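# Unscrew or lift the tank's cap and place it on the bench

## Task

Get the cap off the tank and leave it resting on the bench; the person who set the job is unavailable, so no questions can be answered.

## Robot and tools

Robot and frame. Two arms, left_arm and right_arm, each with six joints and a gripper. All hand positions, orientations and targets are in the scene frame: origin at table-top height, midway between the arms' nominal bases; +z up, +x out over the table, +y toward left_arm (arm names do not match image sides). Measured bases: left_arm at (+0.042, +0.246, +0.040) m, right_arm at (-0.032, -0.292, +0.014) m, both nearly unrotated about z. Reported hand poses may be off by a few centimetres, more at long reach. A gripper's fingers point along its +z axis and close along its y axis; end_effector_position is the point between the pads, about 1 cm short of the fingertips.

Rows. Every motion command is built from rows of 14 numbers, each in [-1, 1], always covering both arms: first left_arm's six joints then its opening, then right_arm's six joints and opening. Joint order within an arm is shoulder, elbow, waist, wrist pitch, wrist yaw, wrist roll; use this order only. Joint numbers are offsets, not poses: they count from that arm's Joint targets as printed when the action (or move) begins, not from the previous row, so sending the same offset again moves the joint further. Scale: 1.0 equals 2.224 rad for shoulder, elbow and waist, and 8.485 rad for the three wrist joints. Send 0 on an arm's joints to keep it where its targets are. The opening number is absolute: +1 fully open, -1 closed; intermediate values drive grip_measured to that value. Resending the current opening keeps a gripper unchanged; a 0 there is a real half-open command.

Joint ranges (rad): waist -2.618 to 3.054, shoulder 0.000 to 3.142, elbow 0.000 to 3.142, wrist pitch -1.571 to 1.571, wrist yaw -1.571 to 1.571, wrist roll -2.094 to 2.094. True ends may differ by up to 0.059 rad. An action that reaches more than 0.059 rad beyond an end is rejected for both arms; if the first action of a call fails this, the whole call is rejected. Per control step a target may lead its measured angle by at most 0.339 rad (big joints) or 2.2 rad (wrist), and targets placing a gripper over 200 mm from where it is get scaled back.

execute_actions: actions is a list of actions; each action is up to 15 rows, one per 1/30 s step, the last row held to fill 15 steps (0.5 s). An empty list just reports state. cameras picks images by name (omit, null or ["all"] for all, [] for none).

move: target is one row, or a list of up to 15 rows all offset from the same starting Joint targets. Joints travel together along joint-space paths (curved hand paths), with no collision avoidance. speed in rad/s for the joint with farthest to go, 0.01 to 12.57, default 0.5; one value or one per target. blend in rad rounds corners in a list (default 0 = stop at each). opening_speed (at least 0.2 per second on the -1..+1 scale) makes openings change gradually. grip_force sets per-pad force limit, 10 to 50 N (default full); lower forces close slowly. blocking=false returns after about 0.5 s while the move continues. Whole move capped near 10 s. Result adds a move: line: done, off_target (resting more than 0.035 rad away), moving, held or fault, plus limits=held if steps were withheld. done does not imply contact or no contact.

wait: seconds 0 to 10, arms hold their commands; a running move continues. stop: brakes the running move. zoom_image: camera name and region [x0, y0, x1, y1] in pixels, at most 504 by 504, from that camera's latest image. finished_scene: ends the scene permanently (scene 1); call only when the cap sits on the bench and stays there unaided.

Cameras: cam_head_left, cam_head_right, cam_high, cam_low, cam_left_wrist, cam_right_wrist, all 672x504, with pinhole-plus-radial calibration supplied (K and T_world_to_cam); fixed cameras may have shifted slightly, wrist camera poses follow their arm's joint readings.

Result lines: end_effector_position (m) and end_effector_quat_wxyz; Joint positions and Joint velocities per arm in the joint order above plus finger gap (m; 0.094 fully open), velocities may read within noise; Joint targets (what the next offsets start from); Tool commands; grip_measured (fingers' opening on the command scale, reads a little wide when empty and narrower than a firmly held part); grip_effort_nm (motor effort, negative closing, not a pad force); Joint torques (with offsets and noise; first three wrap at ±28 N m); motor temperatures; joint sent to its limit; joint command not followed (clearance check altered targets); MOTOR HOT from 75 °C, OVER-TEMPERATURE FAULT at 90 °C, which folds that arm and disables it.

Gripping: squeeze jumps to the force limit past roughly 20 N of closure, so command gently on fragile parts; release by commanding well above grip_measured.

Avoid: dropping the cap or letting anything leave the table; releasing a moving part; fast impacts or heavy pressing against fixed or heavy things; any contact between the two arms, including one gripper closing on the other's fingers; straining the wrist camera cables; holding loads or stretched poses long, which overheats motors. To end a push, command targets back past the measured joint positions.

Each tool is called after "Emit:" by a JSON object that holds its "name" and its "arguments".

## Session

Emit:
{"name": "execute_actions", "arguments": {"actions": []}}

Scene clock: 0.00 s.
left_arm: end_effector_position=(+0.3570, +0.3407, +0.1977) grip_measured=+1.000 grip_effort_nm=n/a end_effector_quat_wxyz=(+0.527, -0.221, +0.817, +0.083) | right_arm: end_effector_position=(+0.3119, -0.3206, +0.1931) grip_measured=+1.000 grip_effort_nm=n/a end_effector_quat_wxyz=(+0.618, +0.005, +0.764, -0.186)
Joint names: [shoulder, elbow, waist, wrist pitch, wrist yaw, wrist roll]
Joint positions: left_arm=[0.93 0.434 0.156 0.036 -0.231 -0.221 0.094] | right_arm=[1.04 0.288 0.083 0.567 0.422 -0.209 0.094]
Joint velocities: within noise
Joint torques (N m): no reading
Motor temperatures (°C): left_arm=[25 23 23 29 20 19 23] | right_arm=[27 29 24 29 22 19 18]
Heat: left arm: 29 °C; right arm: 29 °C.
Joint targets: left_arm=[0.923 0.442 0.156 0.031 -0.233 -0.221] | right_arm=[1.034 0.296 0.083 0.568 0.423 -0.208]
Tool commands: left_gripper/opening=+1.0 right_gripper/opening=+1.0

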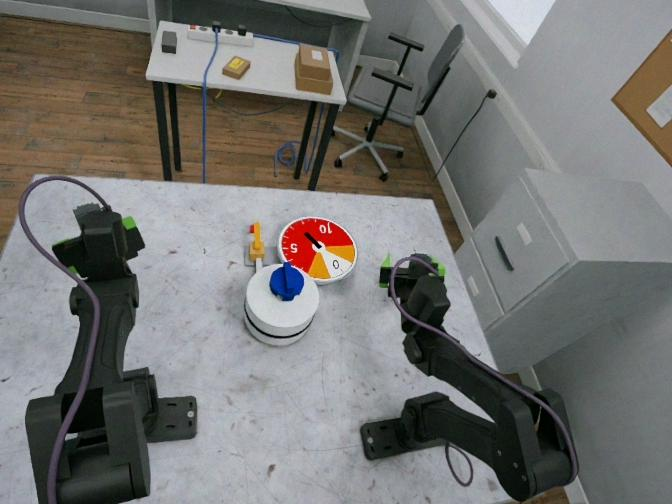

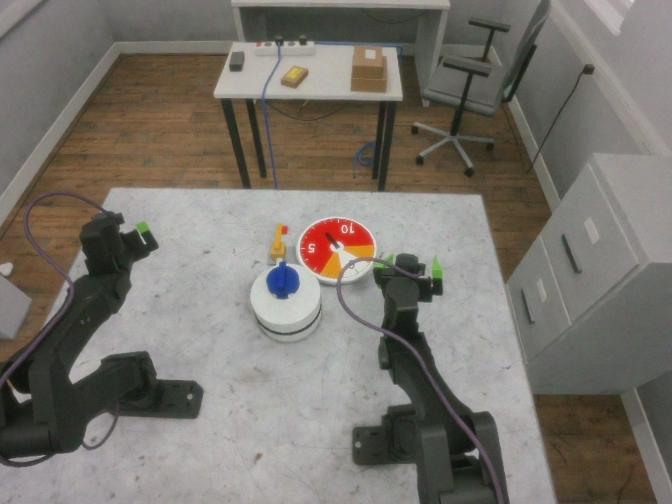

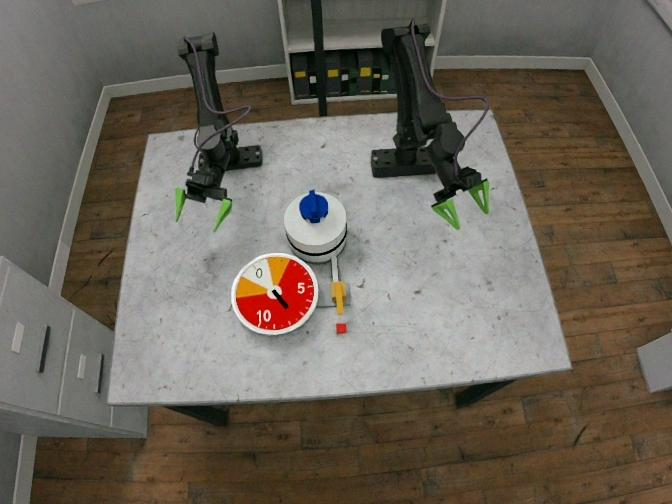

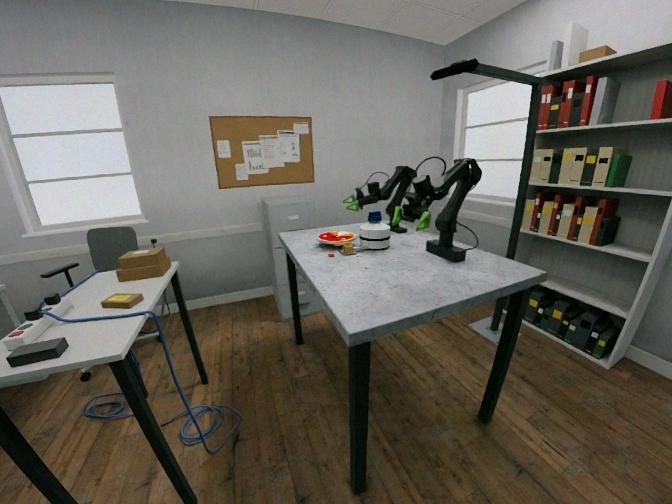

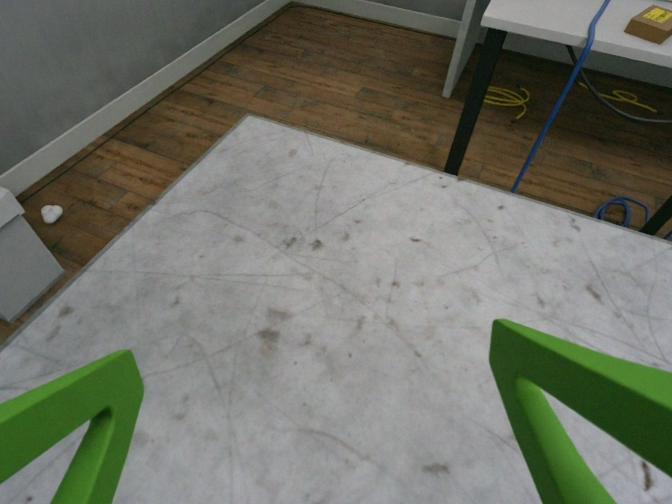

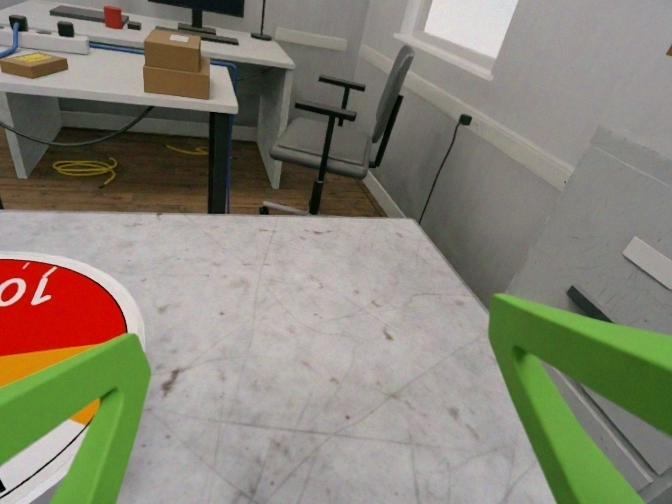

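Emit:
{"name": "zoom_image", "arguments": {"camera": "cam_head_left", "region": [220, 200, 370, 360]}}

Emit:
{"name": "zoom_image", "arguments": {"camera": "cam_head_right", "region": [230, 200, 390, 350]}}

Emit:
{"name": "zoom_image", "arguments": {"camera": "cam_high", "region": [220, 180, 370, 345]}}

Emit:
{"name": "zoom_image", "arguments": {"camera": "cam_low", "region": [300, 160, 480, 270]}}

Scaled by 3.150 from the camera's 672x504 image, which has a finer 960x720 frame.

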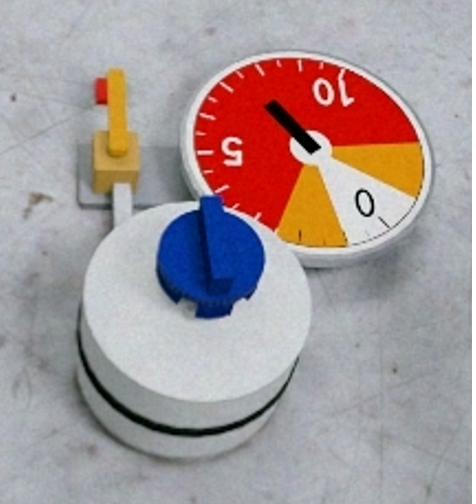

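Scaled by 3.150 from the camera's 672x504 image, which has a finer 960x720 frame.

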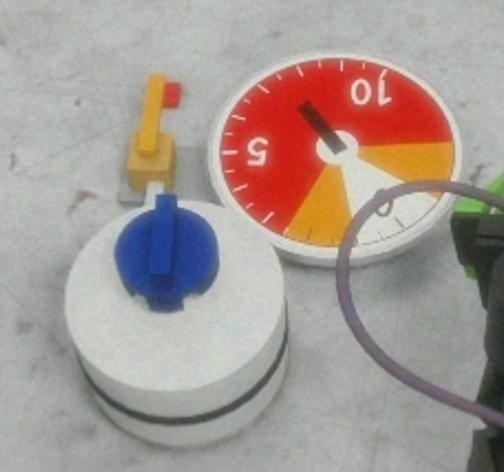

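Scaled by 3.055 from the camera's 672x504 image, which has a finer 960x720 frame.

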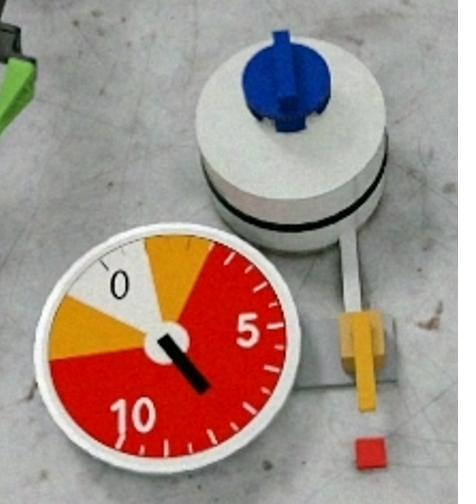

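Scaled by 2.800 from the camera's 672x504 image, which has a finer 960x720 frame.

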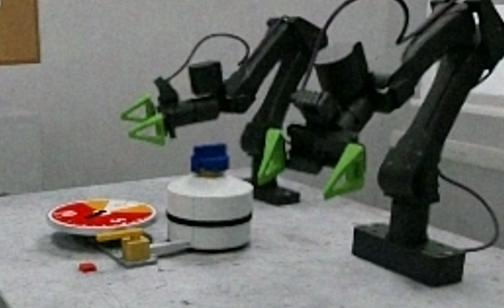

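Emit:
{"name": "move", "arguments": {"target": [0.241,0.315,-0.298,-0.0724,0.0275,0.026,1,0,0,0,0,0,0,1], "speed": 0.8}}

Scene clock: 4.30 s.
left_arm: end_effector_position=(+0.3887, +0.0596, +0.2025) grip_measured=+1.000 grip_effort_nm=-0.01 end_effector_quat_wxyz=(+0.321, +0.228, +0.916, -0.079) | right_arm: end_effector_position=(+0.3118, -0.3206, +0.1926) grip_measured=+1.000 grip_effort_nm=0.01 end_effector_quat_wxyz=(+0.617, +0.005, +0.765, -0.186)
Joint names: [shoulder, elbow, waist, wrist pitch, wrist yaw, wrist roll]
Joint positions: left_arm=[1.444 1.114 -0.506 -0.568 -0.009 -0.009 0.094] | right_arm=[1.04 0.288 0.083 0.565 0.422 -0.209 0.094]
Joint torques (N m): left_arm=[-5.26 10.85 -0.12 1.62 0.12 0.11] | right_arm=[-2.96 8.76 -0.02 1.58 0.03 0.03]
Heat: left arm: 30 °C; right arm: 30 °C.
Joint targets: left_arm=[1.459 1.142 -0.506 -0.583 0.001 0.000] | right_arm=[1.034 0.296 0.083 0.568 0.423 -0.208]
move: done
camera_calibration:
cam_left_wrist: T_world_to_cam=[[-0.538337, -0.842042, -0.0340306, 0.263378], [-0.81366, 0.529859, -0.23918, 0.360787], [0.219431, -0.10107, -0.970379, 0.216039], [0, 0, 0, 1]] pos_world=[0.387939, 0.0524443, 0.304895]
cam_right_wrist: T_world_to_cam=[[-0.286073, -0.933433, 0.216485, -0.25722], [-0.610314, 0.00332687, -0.792153, 0.367992], [0.738701, -0.358737, -0.570639, -0.135816], [0, 0, 0, 1]] pos_world=[0.251335, -0.290044, 0.269688]

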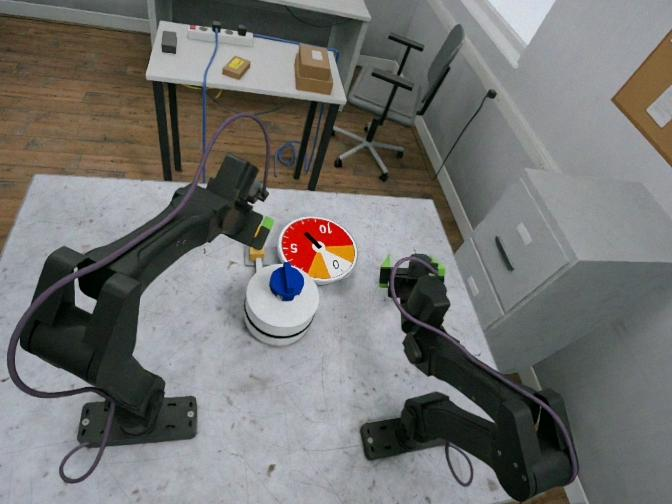

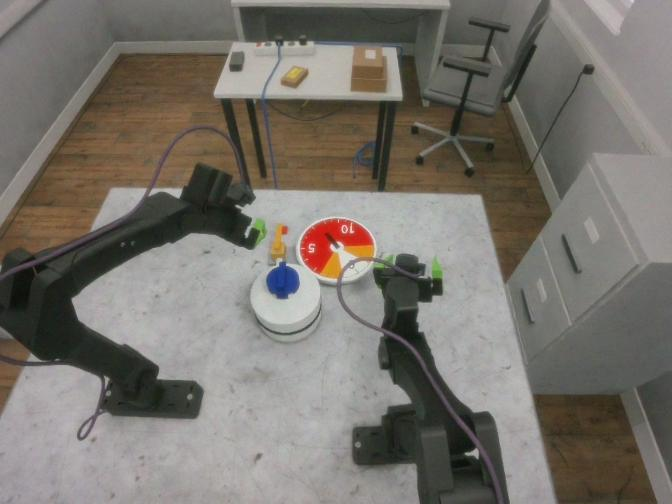

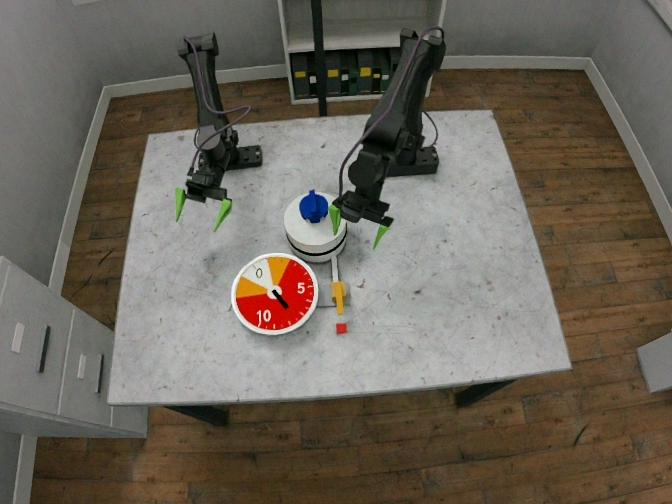

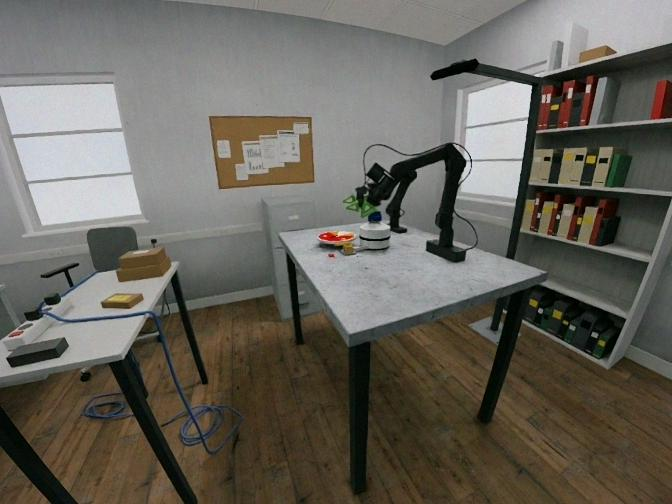

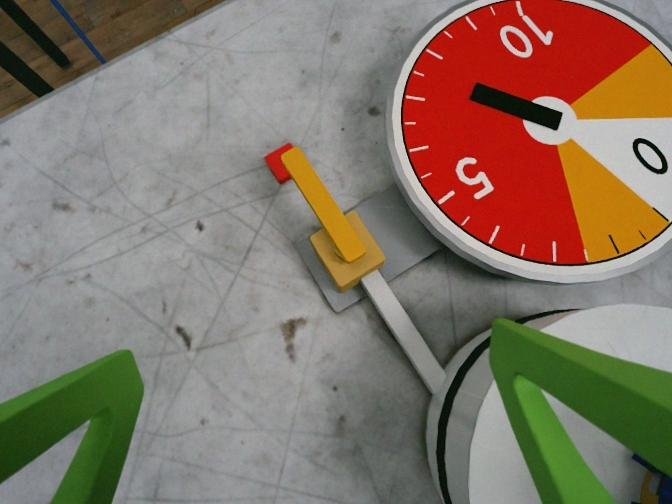

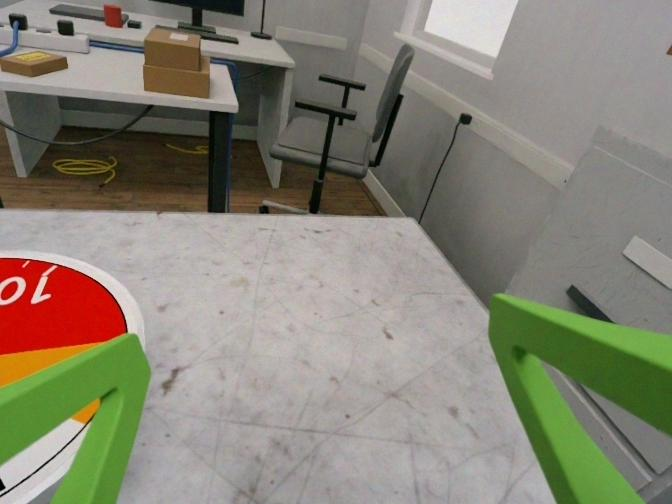

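Emit:
{"name": "move", "arguments": {"target": [0.4155,0.4784,-0.0126,-0.0636,0,0,-1,0,0,0,0,0,0,1], "speed": 0.8, "cameras": ["cam_head_right","cam_high","cam_left_wrist"]}}

Scene clock: 7.93 s.
left_arm: end_effector_position=(+0.5023, -0.0144, +0.1213) grip_measured=-0.985 grip_effort_nm=-0.82 end_effector_quat_wxyz=(+0.139, +0.249, +0.958, -0.033) | right_arm: end_effector_position=(+0.3118, -0.3206, +0.1926) grip_measured=+1.000 grip_effort_nm=0.01 end_effector_quat_wxyz=(+0.617, +0.005, +0.765, -0.186)
Joint names: [shoulder, elbow, waist, wrist pitch, wrist yaw, wrist roll]
Joint positions: left_arm=[2.357 2.18 -0.526 -1.107 -0.008 -0.008 0.001] | right_arm=[1.04 0.288 0.083 0.565 0.422 -0.209 0.094]
Joint torques (N m): left_arm=[-12.11 10.04 -0.85 0.98 0.11 0.11] | right_arm=[-2.99 8.75 -0.02 1.59 0.03 0.03]
Heat: left arm: 30 °C; right arm: 31 °C.
Joint targets: left_arm=[2.383 2.206 -0.535 -1.123 0.001 0.000] | right_arm=[1.034 0.296 0.083 0.568 0.423 -0.208]
move: done
camera_calibration:
cam_left_wrist: T_world_to_cam=[[-0.562293, -0.826921, -0.00525203, 0.268208], [-0.818773, 0.55584, 0.143711, 0.42947], [-0.115919, 0.0851081, -0.989606, 0.278182], [0, 0, 0, 1]] pos_world=[0.534697, -0.0406052, 0.214979]
Images, in order (width x height): cam_head_right 672x504, cam_high 672x504, cam_left_wrist 672x504.

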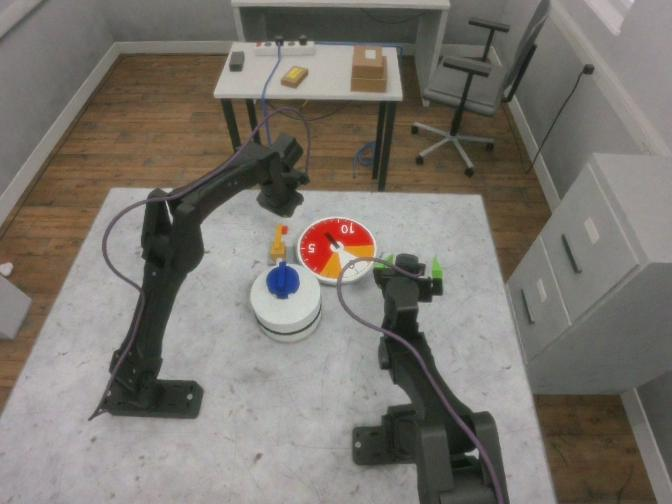

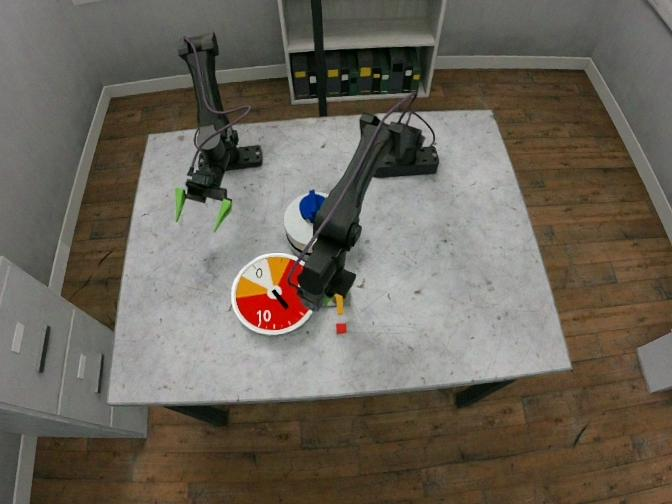

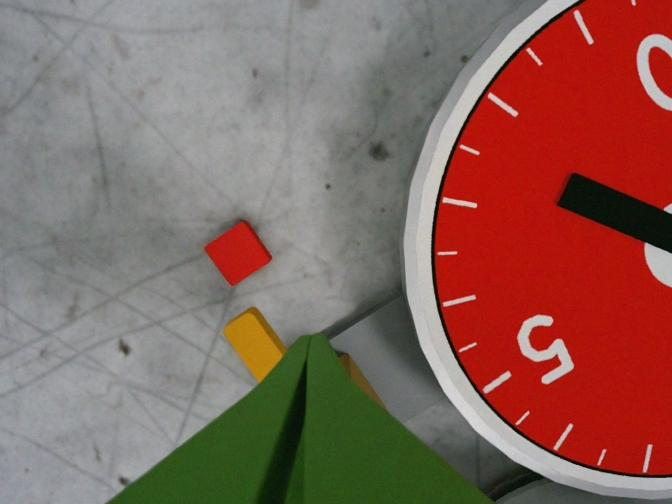

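Emit:
{"name": "move", "arguments": {"target": [[0.0108,-0.0971,-0.0011,0.0283,0,0,-1,0,0,0,0,0,0,1],[-0.0172,-0.1466,0.0149,0.0339,0,0,-1,0,0,0,0,0,0,1],[-0.0415,-0.1888,0.0385,0.0387,0,0,-1,0,0,0,0,0,0,1]], "speed": [0.4,0.15,0.15], "blend": 0.02, "cameras": ["cam_head_right","cam_high","cam_left_wrist"]}}

Scene clock: 11.20 s.
left_arm: end_effector_position=(+0.5017, +0.0037, +0.0469) grip_measured=-0.985 grip_effort_nm=-0.82 end_effector_quat_wxyz=(+0.145, +0.229, +0.961, -0.060) | right_arm: end_effector_position=(+0.3118, -0.3206, +0.1926) grip_measured=+1.000 grip_effort_nm=0.01 end_effector_quat_wxyz=(+0.617, +0.005, +0.765, -0.186)
Joint names: [shoulder, elbow, waist, wrist pitch, wrist yaw, wrist roll]
Joint positions: left_arm=[2.322 1.814 -0.476 -0.751 0.049 -0.008 0.001] | right_arm=[1.04 0.288 0.083 0.565 0.422 -0.209 0.094]
Joint torques (N m): left_arm=[-16.54 5.08 2.21 0.73 -0.53 0.11] | right_arm=[-2.99 8.75 -0.03 1.58 0.03 0.03]
Heat: left arm: 30 °C; right arm: 31 °C.
Joint targets: left_arm=[2.291 1.787 -0.449 -0.794 0.000 0.000] | right_arm=[1.034 0.296 0.083 0.568 0.423 -0.208]
move: off_target (left_arm); left_arm: the wrist yaw is farthest, 0.048 rad from its target
camera_calibration:
cam_left_wrist: T_world_to_cam=[[-0.535008, -0.843513, 0.0474571, 0.266282], [-0.836011, 0.536679, 0.114283, 0.439731], [-0.121868, 0.0214677, -0.992314, 0.206348], [0, 0, 0, 1]] pos_world=[0.535231, -0.0158122, 0.141871]
Images, in order (width x height): cam_head_right 672x504, cam_high 672x504, cam_left_wrist 672x504.

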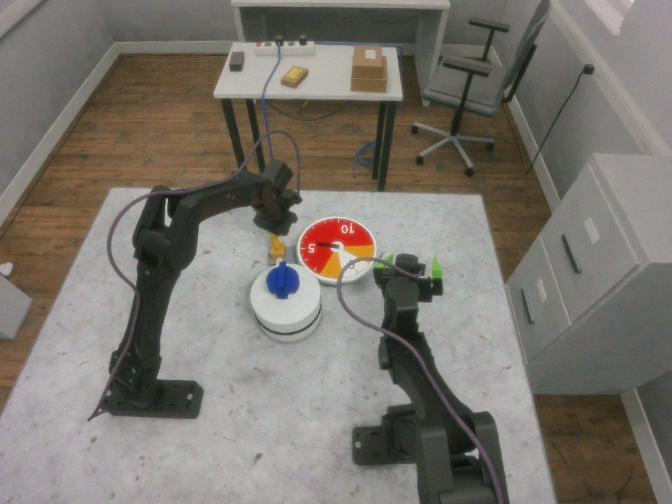

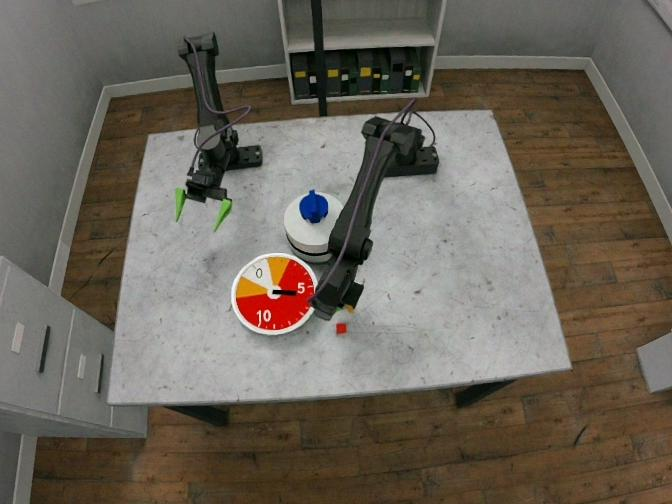

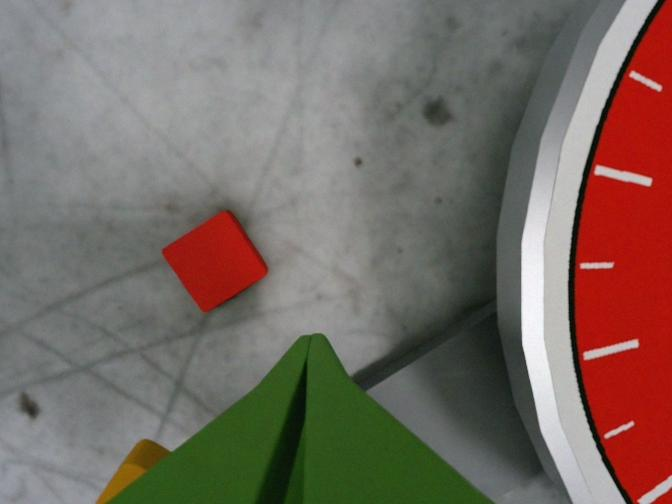

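Emit:
{"name": "wait", "arguments": {"seconds": 0.5, "cameras": ["cam_high","cam_head_left"]}}

Emit:
{"name": "zoom_image", "arguments": {"camera": "cam_high", "region": [220, 230, 370, 345]}}

Emit:
{"name": "zoom_image", "arguments": {"camera": "cam_head_left", "region": [220, 190, 370, 340]}}

Scene clock: 12.03 s.
left_arm: end_effector_position=(+0.5017, +0.0037, +0.0469) grip_measured=-0.985 grip_effort_nm=-0.82 end_effector_quat_wxyz=(+0.145, +0.229, +0.961, -0.060) | right_arm: end_effector_position=(+0.3118, -0.3206, +0.1926) grip_measured=+1.000 grip_effort_nm=0.01 end_effector_quat_wxyz=(+0.617, +0.005, +0.765, -0.186)
Joint names: [shoulder, elbow, waist, wrist pitch, wrist yaw, wrist roll]
Joint positions: left_arm=[2.322 1.814 -0.476 -0.751 0.049 -0.008 0.001] | right_arm=[1.04 0.288 0.083 0.565 0.422 -0.209 0.094]
Joint torques (N m): left_arm=[-16.55 5.09 2.18 0.73 -0.53 0.11] | right_arm=[-2.96 8.73 -0.03 1.58 0.03 0.03]
Heat: left arm: 30 °C; right arm: 32 °C.
Joint targets: left_arm=[2.291 1.787 -0.449 -0.794 0.000 0.000] | right_arm=[1.034 0.296 0.083 0.568 0.423 -0.208]
Tool commands: left_gripper/opening=-1.0 right_gripper/opening=+1.0
wait: 0.50 s; at rest from the start
Images, in order (width x height): cam_head_left 672x504, cam_high 672x504.

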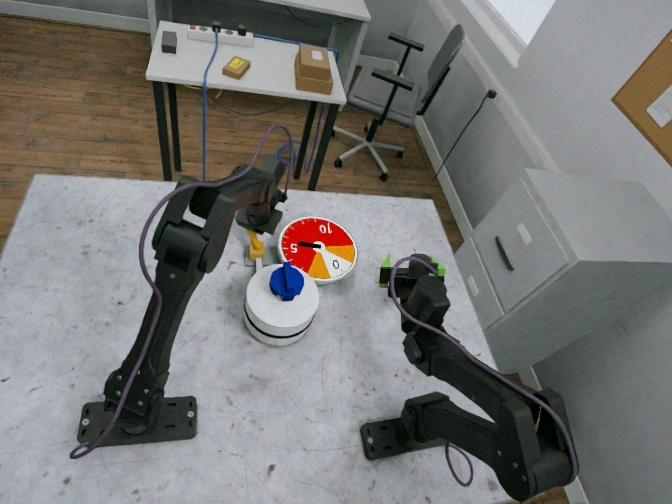

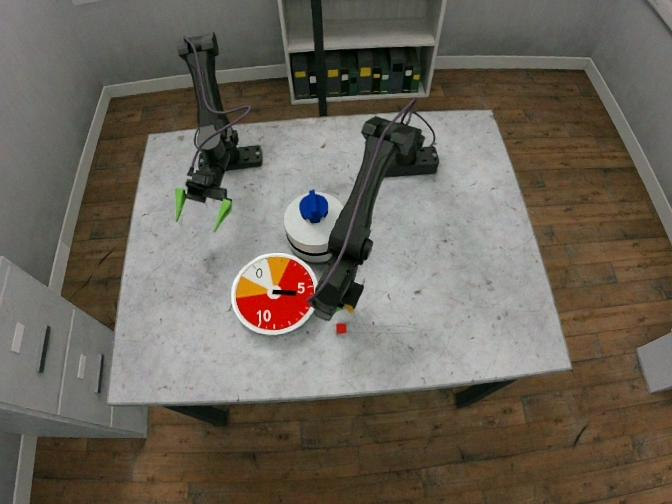

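Scaled by 3.360 from the camera's 672x504 image, which has a finer 960x720 frame.

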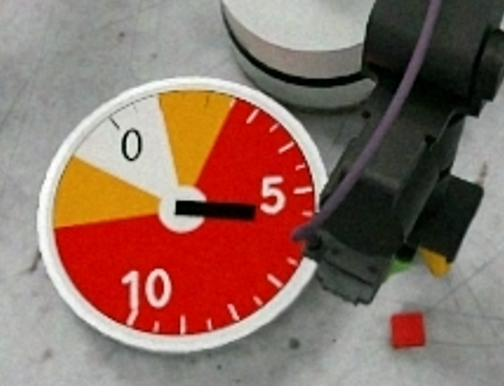

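Scaled by 3.360 from the camera's 672x504 image, which has a finer 960x720 frame.

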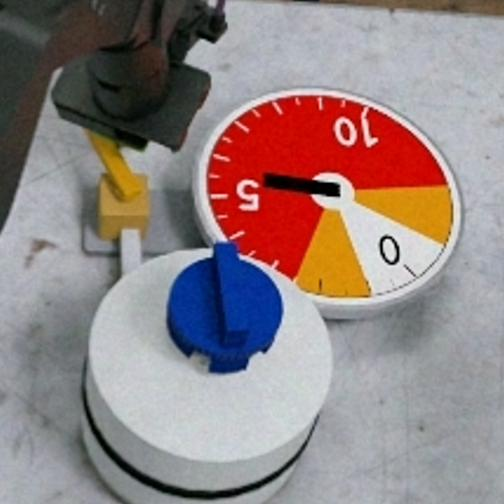

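Emit:
{"name": "move", "arguments": {"target": [[-0.0416,-0.0701,0.0240,0.0072,0,0,-1,0,0,0,0,0,0,1],[-0.0656,-0.1088,0.0285,0.0111,0,0,-1,0,0,0,0,0,0,1]], "speed": 0.15, "blend": 0.03, "cameras": ["cam_head_left","cam_high","cam_left_wrist"]}}

Emit:
{"name": "zoom_image", "arguments": {"camera": "cam_head_left", "region": [220, 190, 370, 340]}}

Scene clock: 14.37 s.
left_arm: end_effector_position=(+0.4884, +0.0621, +0.0464) grip_measured=-0.985 grip_effort_nm=-0.82 end_effector_quat_wxyz=(+0.151, +0.187, +0.970, -0.036) | right_arm: end_effector_position=(+0.3118, -0.3206, +0.1926) grip_measured=+1.000 grip_effort_nm=0.01 end_effector_quat_wxyz=(+0.617, +0.005, +0.765, -0.186)
Joint names: [shoulder, elbow, waist, wrist pitch, wrist yaw, wrist roll]
Joint positions: left_arm=[2.179 1.571 -0.395 -0.65 0.012 -0.008 0.001] | right_arm=[1.04 0.288 0.083 0.565 0.422 -0.209 0.094]
Joint torques (N m): left_arm=[-15.54 5 0.69 0.67 -0.11 0.11] | right_arm=[-2.97 8.75 -0.01 1.58 0.03 0.03]
Motor temperatures (°C): left_arm=[30 26 24 30 20 19 23] | right_arm=[27 32 24 31 21 19 18]
Heat: left arm: 30 °C; right arm: 32 °C.
Joint targets: left_arm=[2.145 1.544 -0.386 -0.700 0.000 0.000] | right_arm=[1.034 0.296 0.083 0.568 0.423 -0.208]
move: off_target (left_arm); left_arm: the wrist pitch is farthest, 0.050 rad from its target
camera_calibration:
cam_left_wrist: T_world_to_cam=[[-0.454878, -0.89048, 0.0115132, 0.273843], [-0.883863, 0.453004, 0.116507, 0.425766], [-0.108963, 0.0428204, -0.993123, 0.195396], [0, 0, 0, 1]] pos_world=[0.522175, 0.0426113, 0.141295]
Images, in order (width x height): cam_head_left 672x504, cam_high 672x504, cam_left_wrist 672x504.

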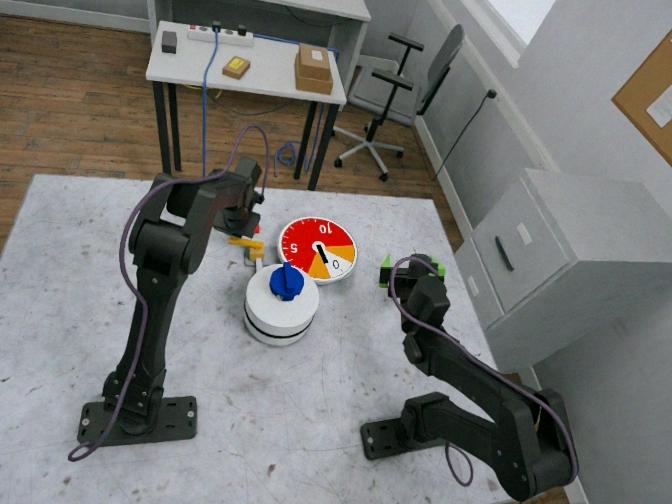

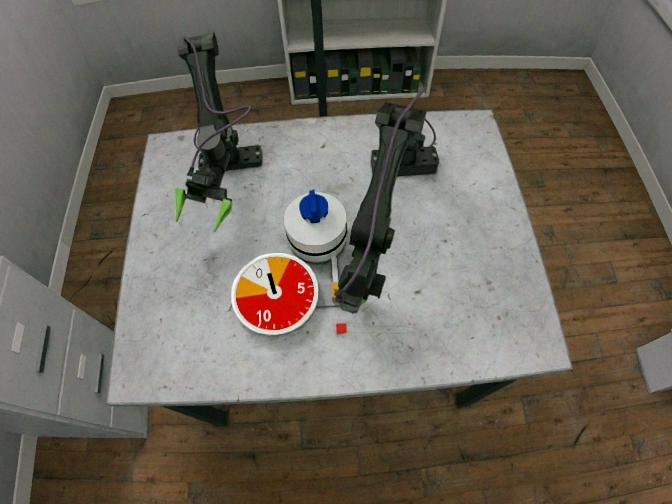

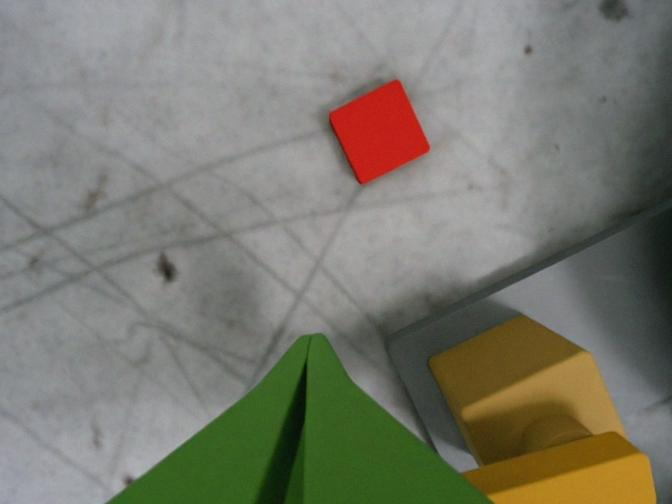

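Scaled by 3.360 from the camera's 672x504 image, which has a finer 960x720 frame.

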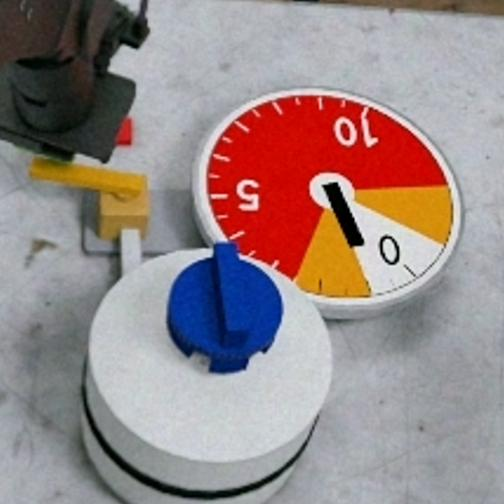

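Emit:
{"name": "wait", "arguments": {"seconds": 0.3, "cameras": ["cam_head_left"]}}

Emit:
{"name": "zoom_image", "arguments": {"camera": "cam_head_left", "region": [220, 190, 370, 340]}}

Scene clock: 14.97 s.
left_arm: end_effector_position=(+0.4884, +0.0621, +0.0464) grip_measured=-0.985 grip_effort_nm=-0.82 end_effector_quat_wxyz=(+0.151, +0.187, +0.970, -0.036) | right_arm: end_effector_position=(+0.3118, -0.3206, +0.1926) grip_measured=+1.000 grip_effort_nm=0.01 end_effector_quat_wxyz=(+0.617, +0.005, +0.765, -0.186)
Joint names: [shoulder, elbow, waist, wrist pitch, wrist yaw, wrist roll]
Joint positions: left_arm=[2.179 1.571 -0.395 -0.65 0.012 -0.008 0.001] | right_arm=[1.04 0.288 0.083 0.565 0.422 -0.209 0.094]
Joint torques (N m): left_arm=[-15.54 4.96 0.69 0.67 -0.11 0.11] | right_arm=[-3 8.75 -0.02 1.58 0.03 0.03]
Heat: left arm: 31 °C; right arm: 32 °C.
Joint targets: left_arm=[2.145 1.544 -0.386 -0.700 0.000 0.000] | right_arm=[1.034 0.296 0.083 0.568 0.423 -0.208]
Tool commands: left_gripper/opening=-1.0 right_gripper/opening=+1.0
wait: 0.30 s; at rest from the start
Images, in order (width x height): cam_head_left 672x504.

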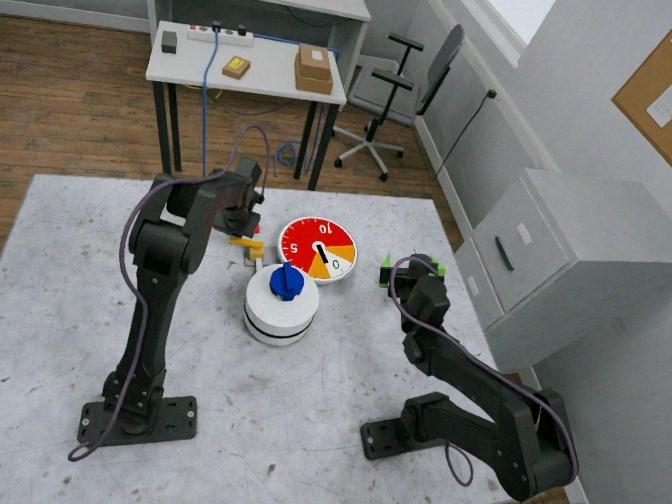

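Scaled by 3.360 from the camera's 672x504 image, which has a finer 960x720 frame.

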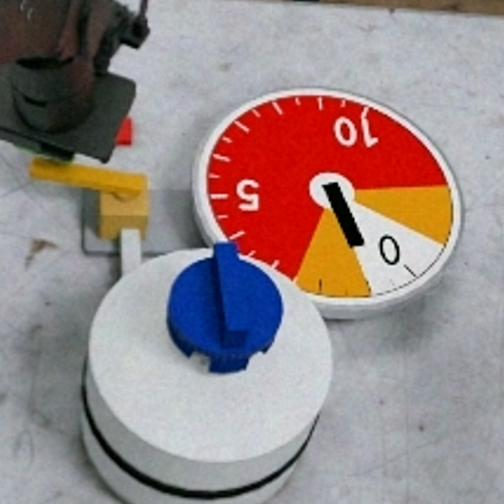

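Emit:
{"name": "move", "arguments": {"target": [-0.0198,-0.0315,0,0.0032,0,0,-1,0,0,0,0,0,0,1], "speed": 0.15, "cameras": ["cam_head_left"]}}

Emit:
{"name": "zoom_image", "arguments": {"camera": "cam_head_left", "region": [220, 190, 370, 340]}}

Scene clock: 16.03 s.
left_arm: end_effector_position=(+0.4776, +0.0692, +0.0469) grip_measured=-0.985 grip_effort_nm=-0.82 end_effector_quat_wxyz=(+0.151, +0.186, +0.970, -0.033) | right_arm: end_effector_position=(+0.3118, -0.3206, +0.1926) grip_measured=+1.000 grip_effort_nm=0.01 end_effector_quat_wxyz=(+0.617, +0.005, +0.765, -0.186)
Joint names: [shoulder, elbow, waist, wrist pitch, wrist yaw, wrist roll]
Joint positions: left_arm=[2.134 1.5 -0.392 -0.626 0.005 -0.008 0.001] | right_arm=[1.04 0.288 0.083 0.565 0.422 -0.209 0.094]
Joint torques (N m): left_arm=[-15.02 4.94 0.47 0.7 -0.03 0.11] | right_arm=[-2.99 8.73 -0.02 1.59 0.03 0.02]
Heat: left arm: 31 °C; right arm: 32 °C.
Joint targets: left_arm=[2.101 1.475 -0.386 -0.673 0.001 0.000] | right_arm=[1.034 0.296 0.083 0.568 0.423 -0.208]
move: off_target (left_arm); left_arm: the wrist pitch is farthest, 0.047 rad from its target
Images, in order (width x height): cam_head_left 672x504.

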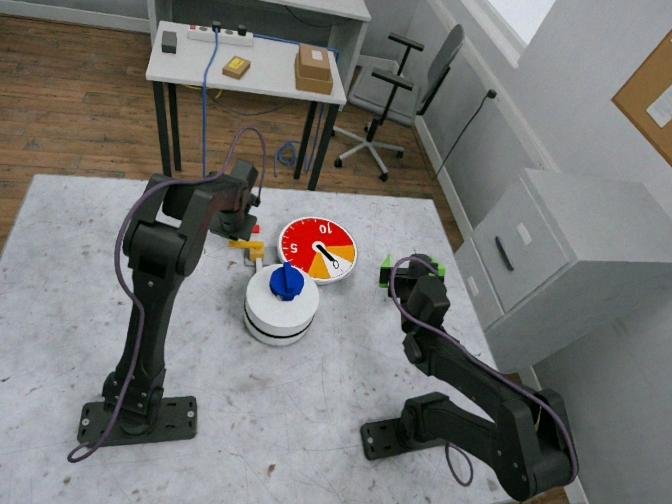

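Scaled by 3.360 from the camera's 672x504 image, which has a finer 960x720 frame.

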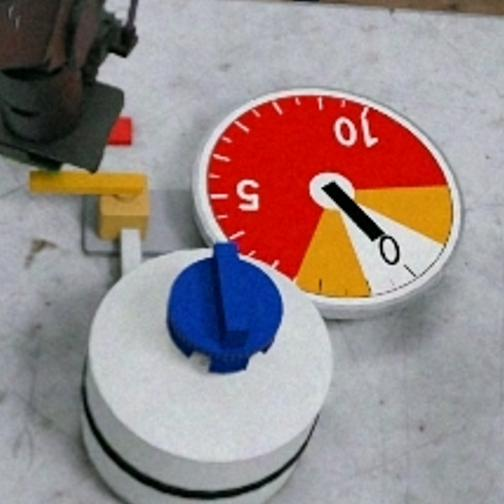

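Emit:
{"name": "move", "arguments": {"target": [[0.0355,0.0562,0,-0.0055,0,0,-1,0,0,0,0,0,0,1],[-0.1614,0.0191,0,-0.0239,0,0,-1,0,0,0,0,0,0,1],[-0.2597,0.1578,-0.2487,-0.0860,0,0,1,0,0,0,0,0,0,1]], "speed": [0.3,0.6,0.8], "blend": 0.03}}

Emit:
{"name": "zoom_image", "arguments": {"camera": "cam_low", "region": [300, 160, 480, 270]}}

Scene clock: 19.83 s.
left_arm: end_effector_position=(+0.2452, -0.0268, +0.3241) grip_measured=+0.998 grip_effort_nm=0.12 end_effector_quat_wxyz=(+0.205, +0.434, +0.871, -0.105) | right_arm: end_effector_position=(+0.3118, -0.3206, +0.1926) grip_measured=+1.000 grip_effort_nm=0.02 end_effector_quat_wxyz=(+0.617, +0.005, +0.765, -0.186)
Joint names: [shoulder, elbow, waist, wrist pitch, wrist yaw, wrist roll]
Joint positions: left_arm=[1.531 1.81 -0.938 -1.386 0.002 -0.008 0.094] | right_arm=[1.04 0.288 0.083 0.565 0.422 -0.209 0.094]
Joint torques (N m): left_arm=[-6.75 8.32 -0.12 1.26 -0.01 0.1] | right_arm=[-2.99 8.72 -0.01 1.58 0.03 0.02]
Heat: left arm: 32 °C; right arm: 32 °C.
Joint targets: left_arm=[1.523 1.826 -0.939 -1.403 0.001 0.000] | right_arm=[1.034 0.296 0.083 0.568 0.423 -0.208]
move: done
camera_calibration:
cam_left_wrist: T_world_to_cam=[[-0.84813, -0.529701, -0.00960332, 0.193837], [-0.529148, 0.847857, -0.0337845, 0.191031], [0.0260379, -0.0235721, -0.999383, 0.415641], [0, 0, 0, 1]] pos_world=[0.25466, -0.0494934, 0.4237]
cam_right_wrist: T_world_to_cam=[[-0.286073, -0.933433, 0.216485, -0.25722], [-0.610314, 0.00332687, -0.792153, 0.367992], [0.738701, -0.358737, -0.570639, -0.135816], [0, 0, 0, 1]] pos_world=[0.251335, -0.290044, 0.269688]

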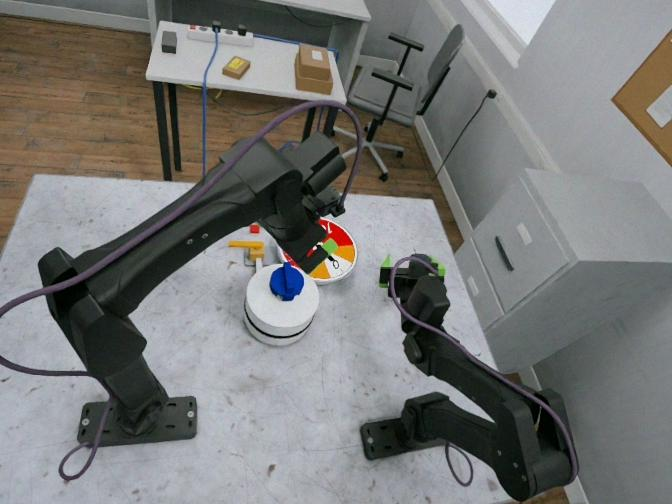

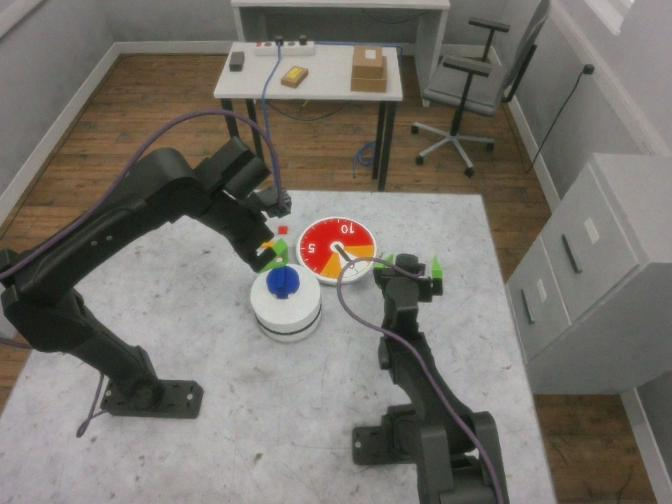

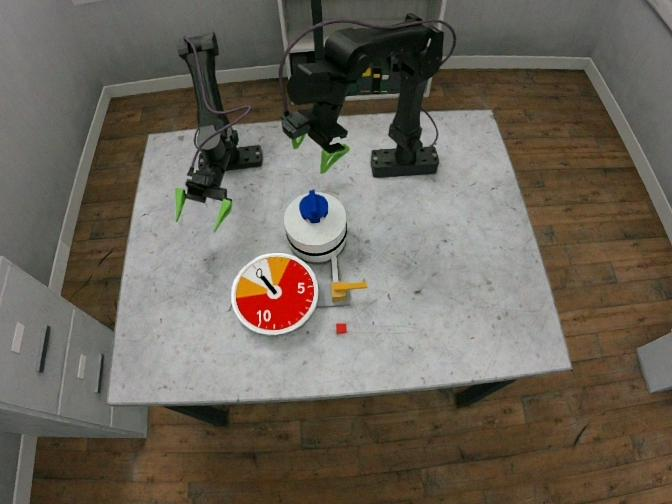

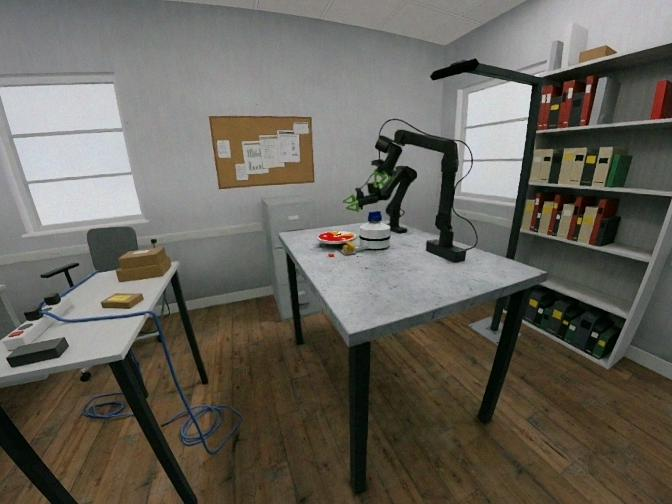

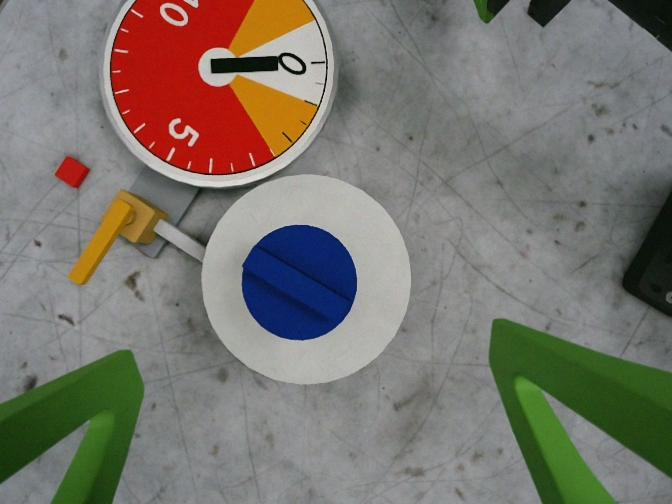

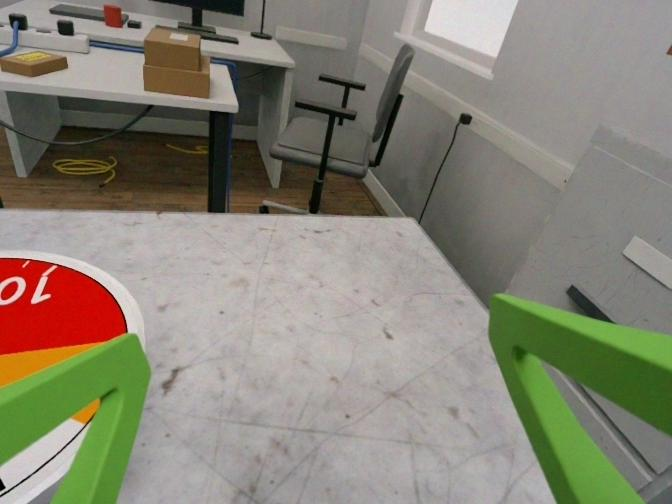

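Scaled by 2.800 from the camera's 672x504 image, which has a finer 960x720 frame.

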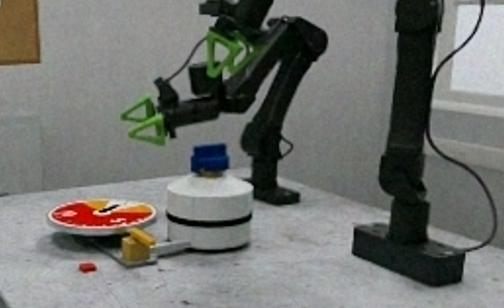

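Emit:
{"name": "zoom_image", "arguments": {"camera": "cam_head_left", "region": [255, 250, 325, 310]}}

Emit:
{"name": "zoom_image", "arguments": {"camera": "cam_high", "region": [280, 180, 350, 240]}}

Emit:
{"name": "zoom_image", "arguments": {"camera": "cam_low", "region": [355, 205, 395, 235]}}

Emit:
{"name": "zoom_image", "arguments": {"camera": "cam_left_wrist", "region": [190, 170, 420, 390]}}

Scaled by 7.200 from the camera's 672x504 image, which has a finer 960x720 frame.

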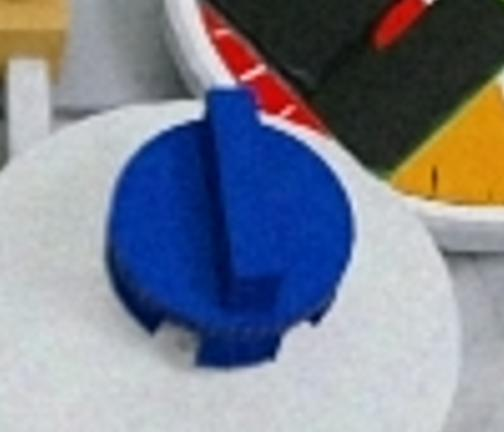

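Scaled by 7.200 from the camera's 672x504 image, which has a finer 960x720 frame.

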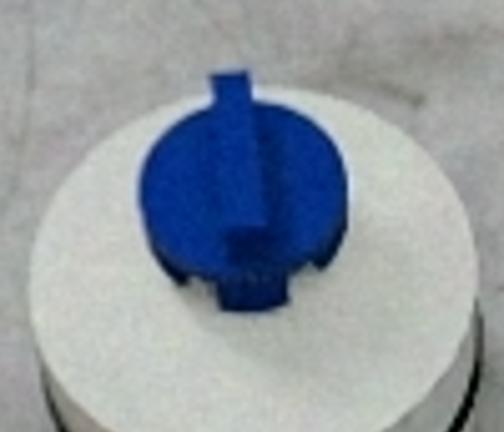

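Scaled by 12.600 from the camera's 672x504 image, which has a finer 960x720 frame.

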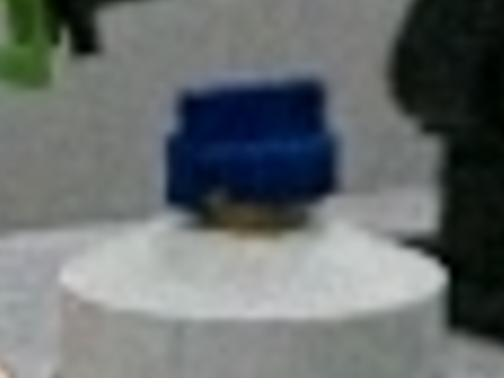

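Scaled by 2.191 from the camera's 672x504 image, which has a finer 960x720 frame.

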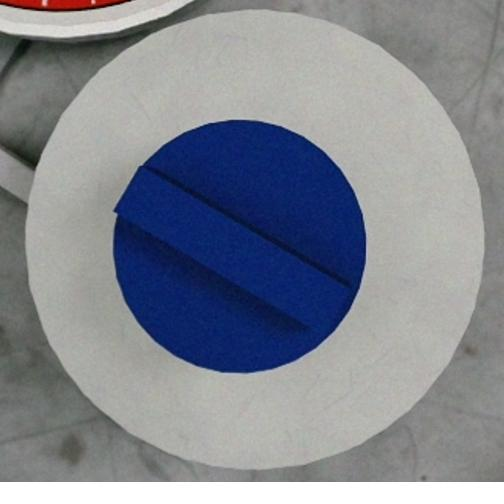

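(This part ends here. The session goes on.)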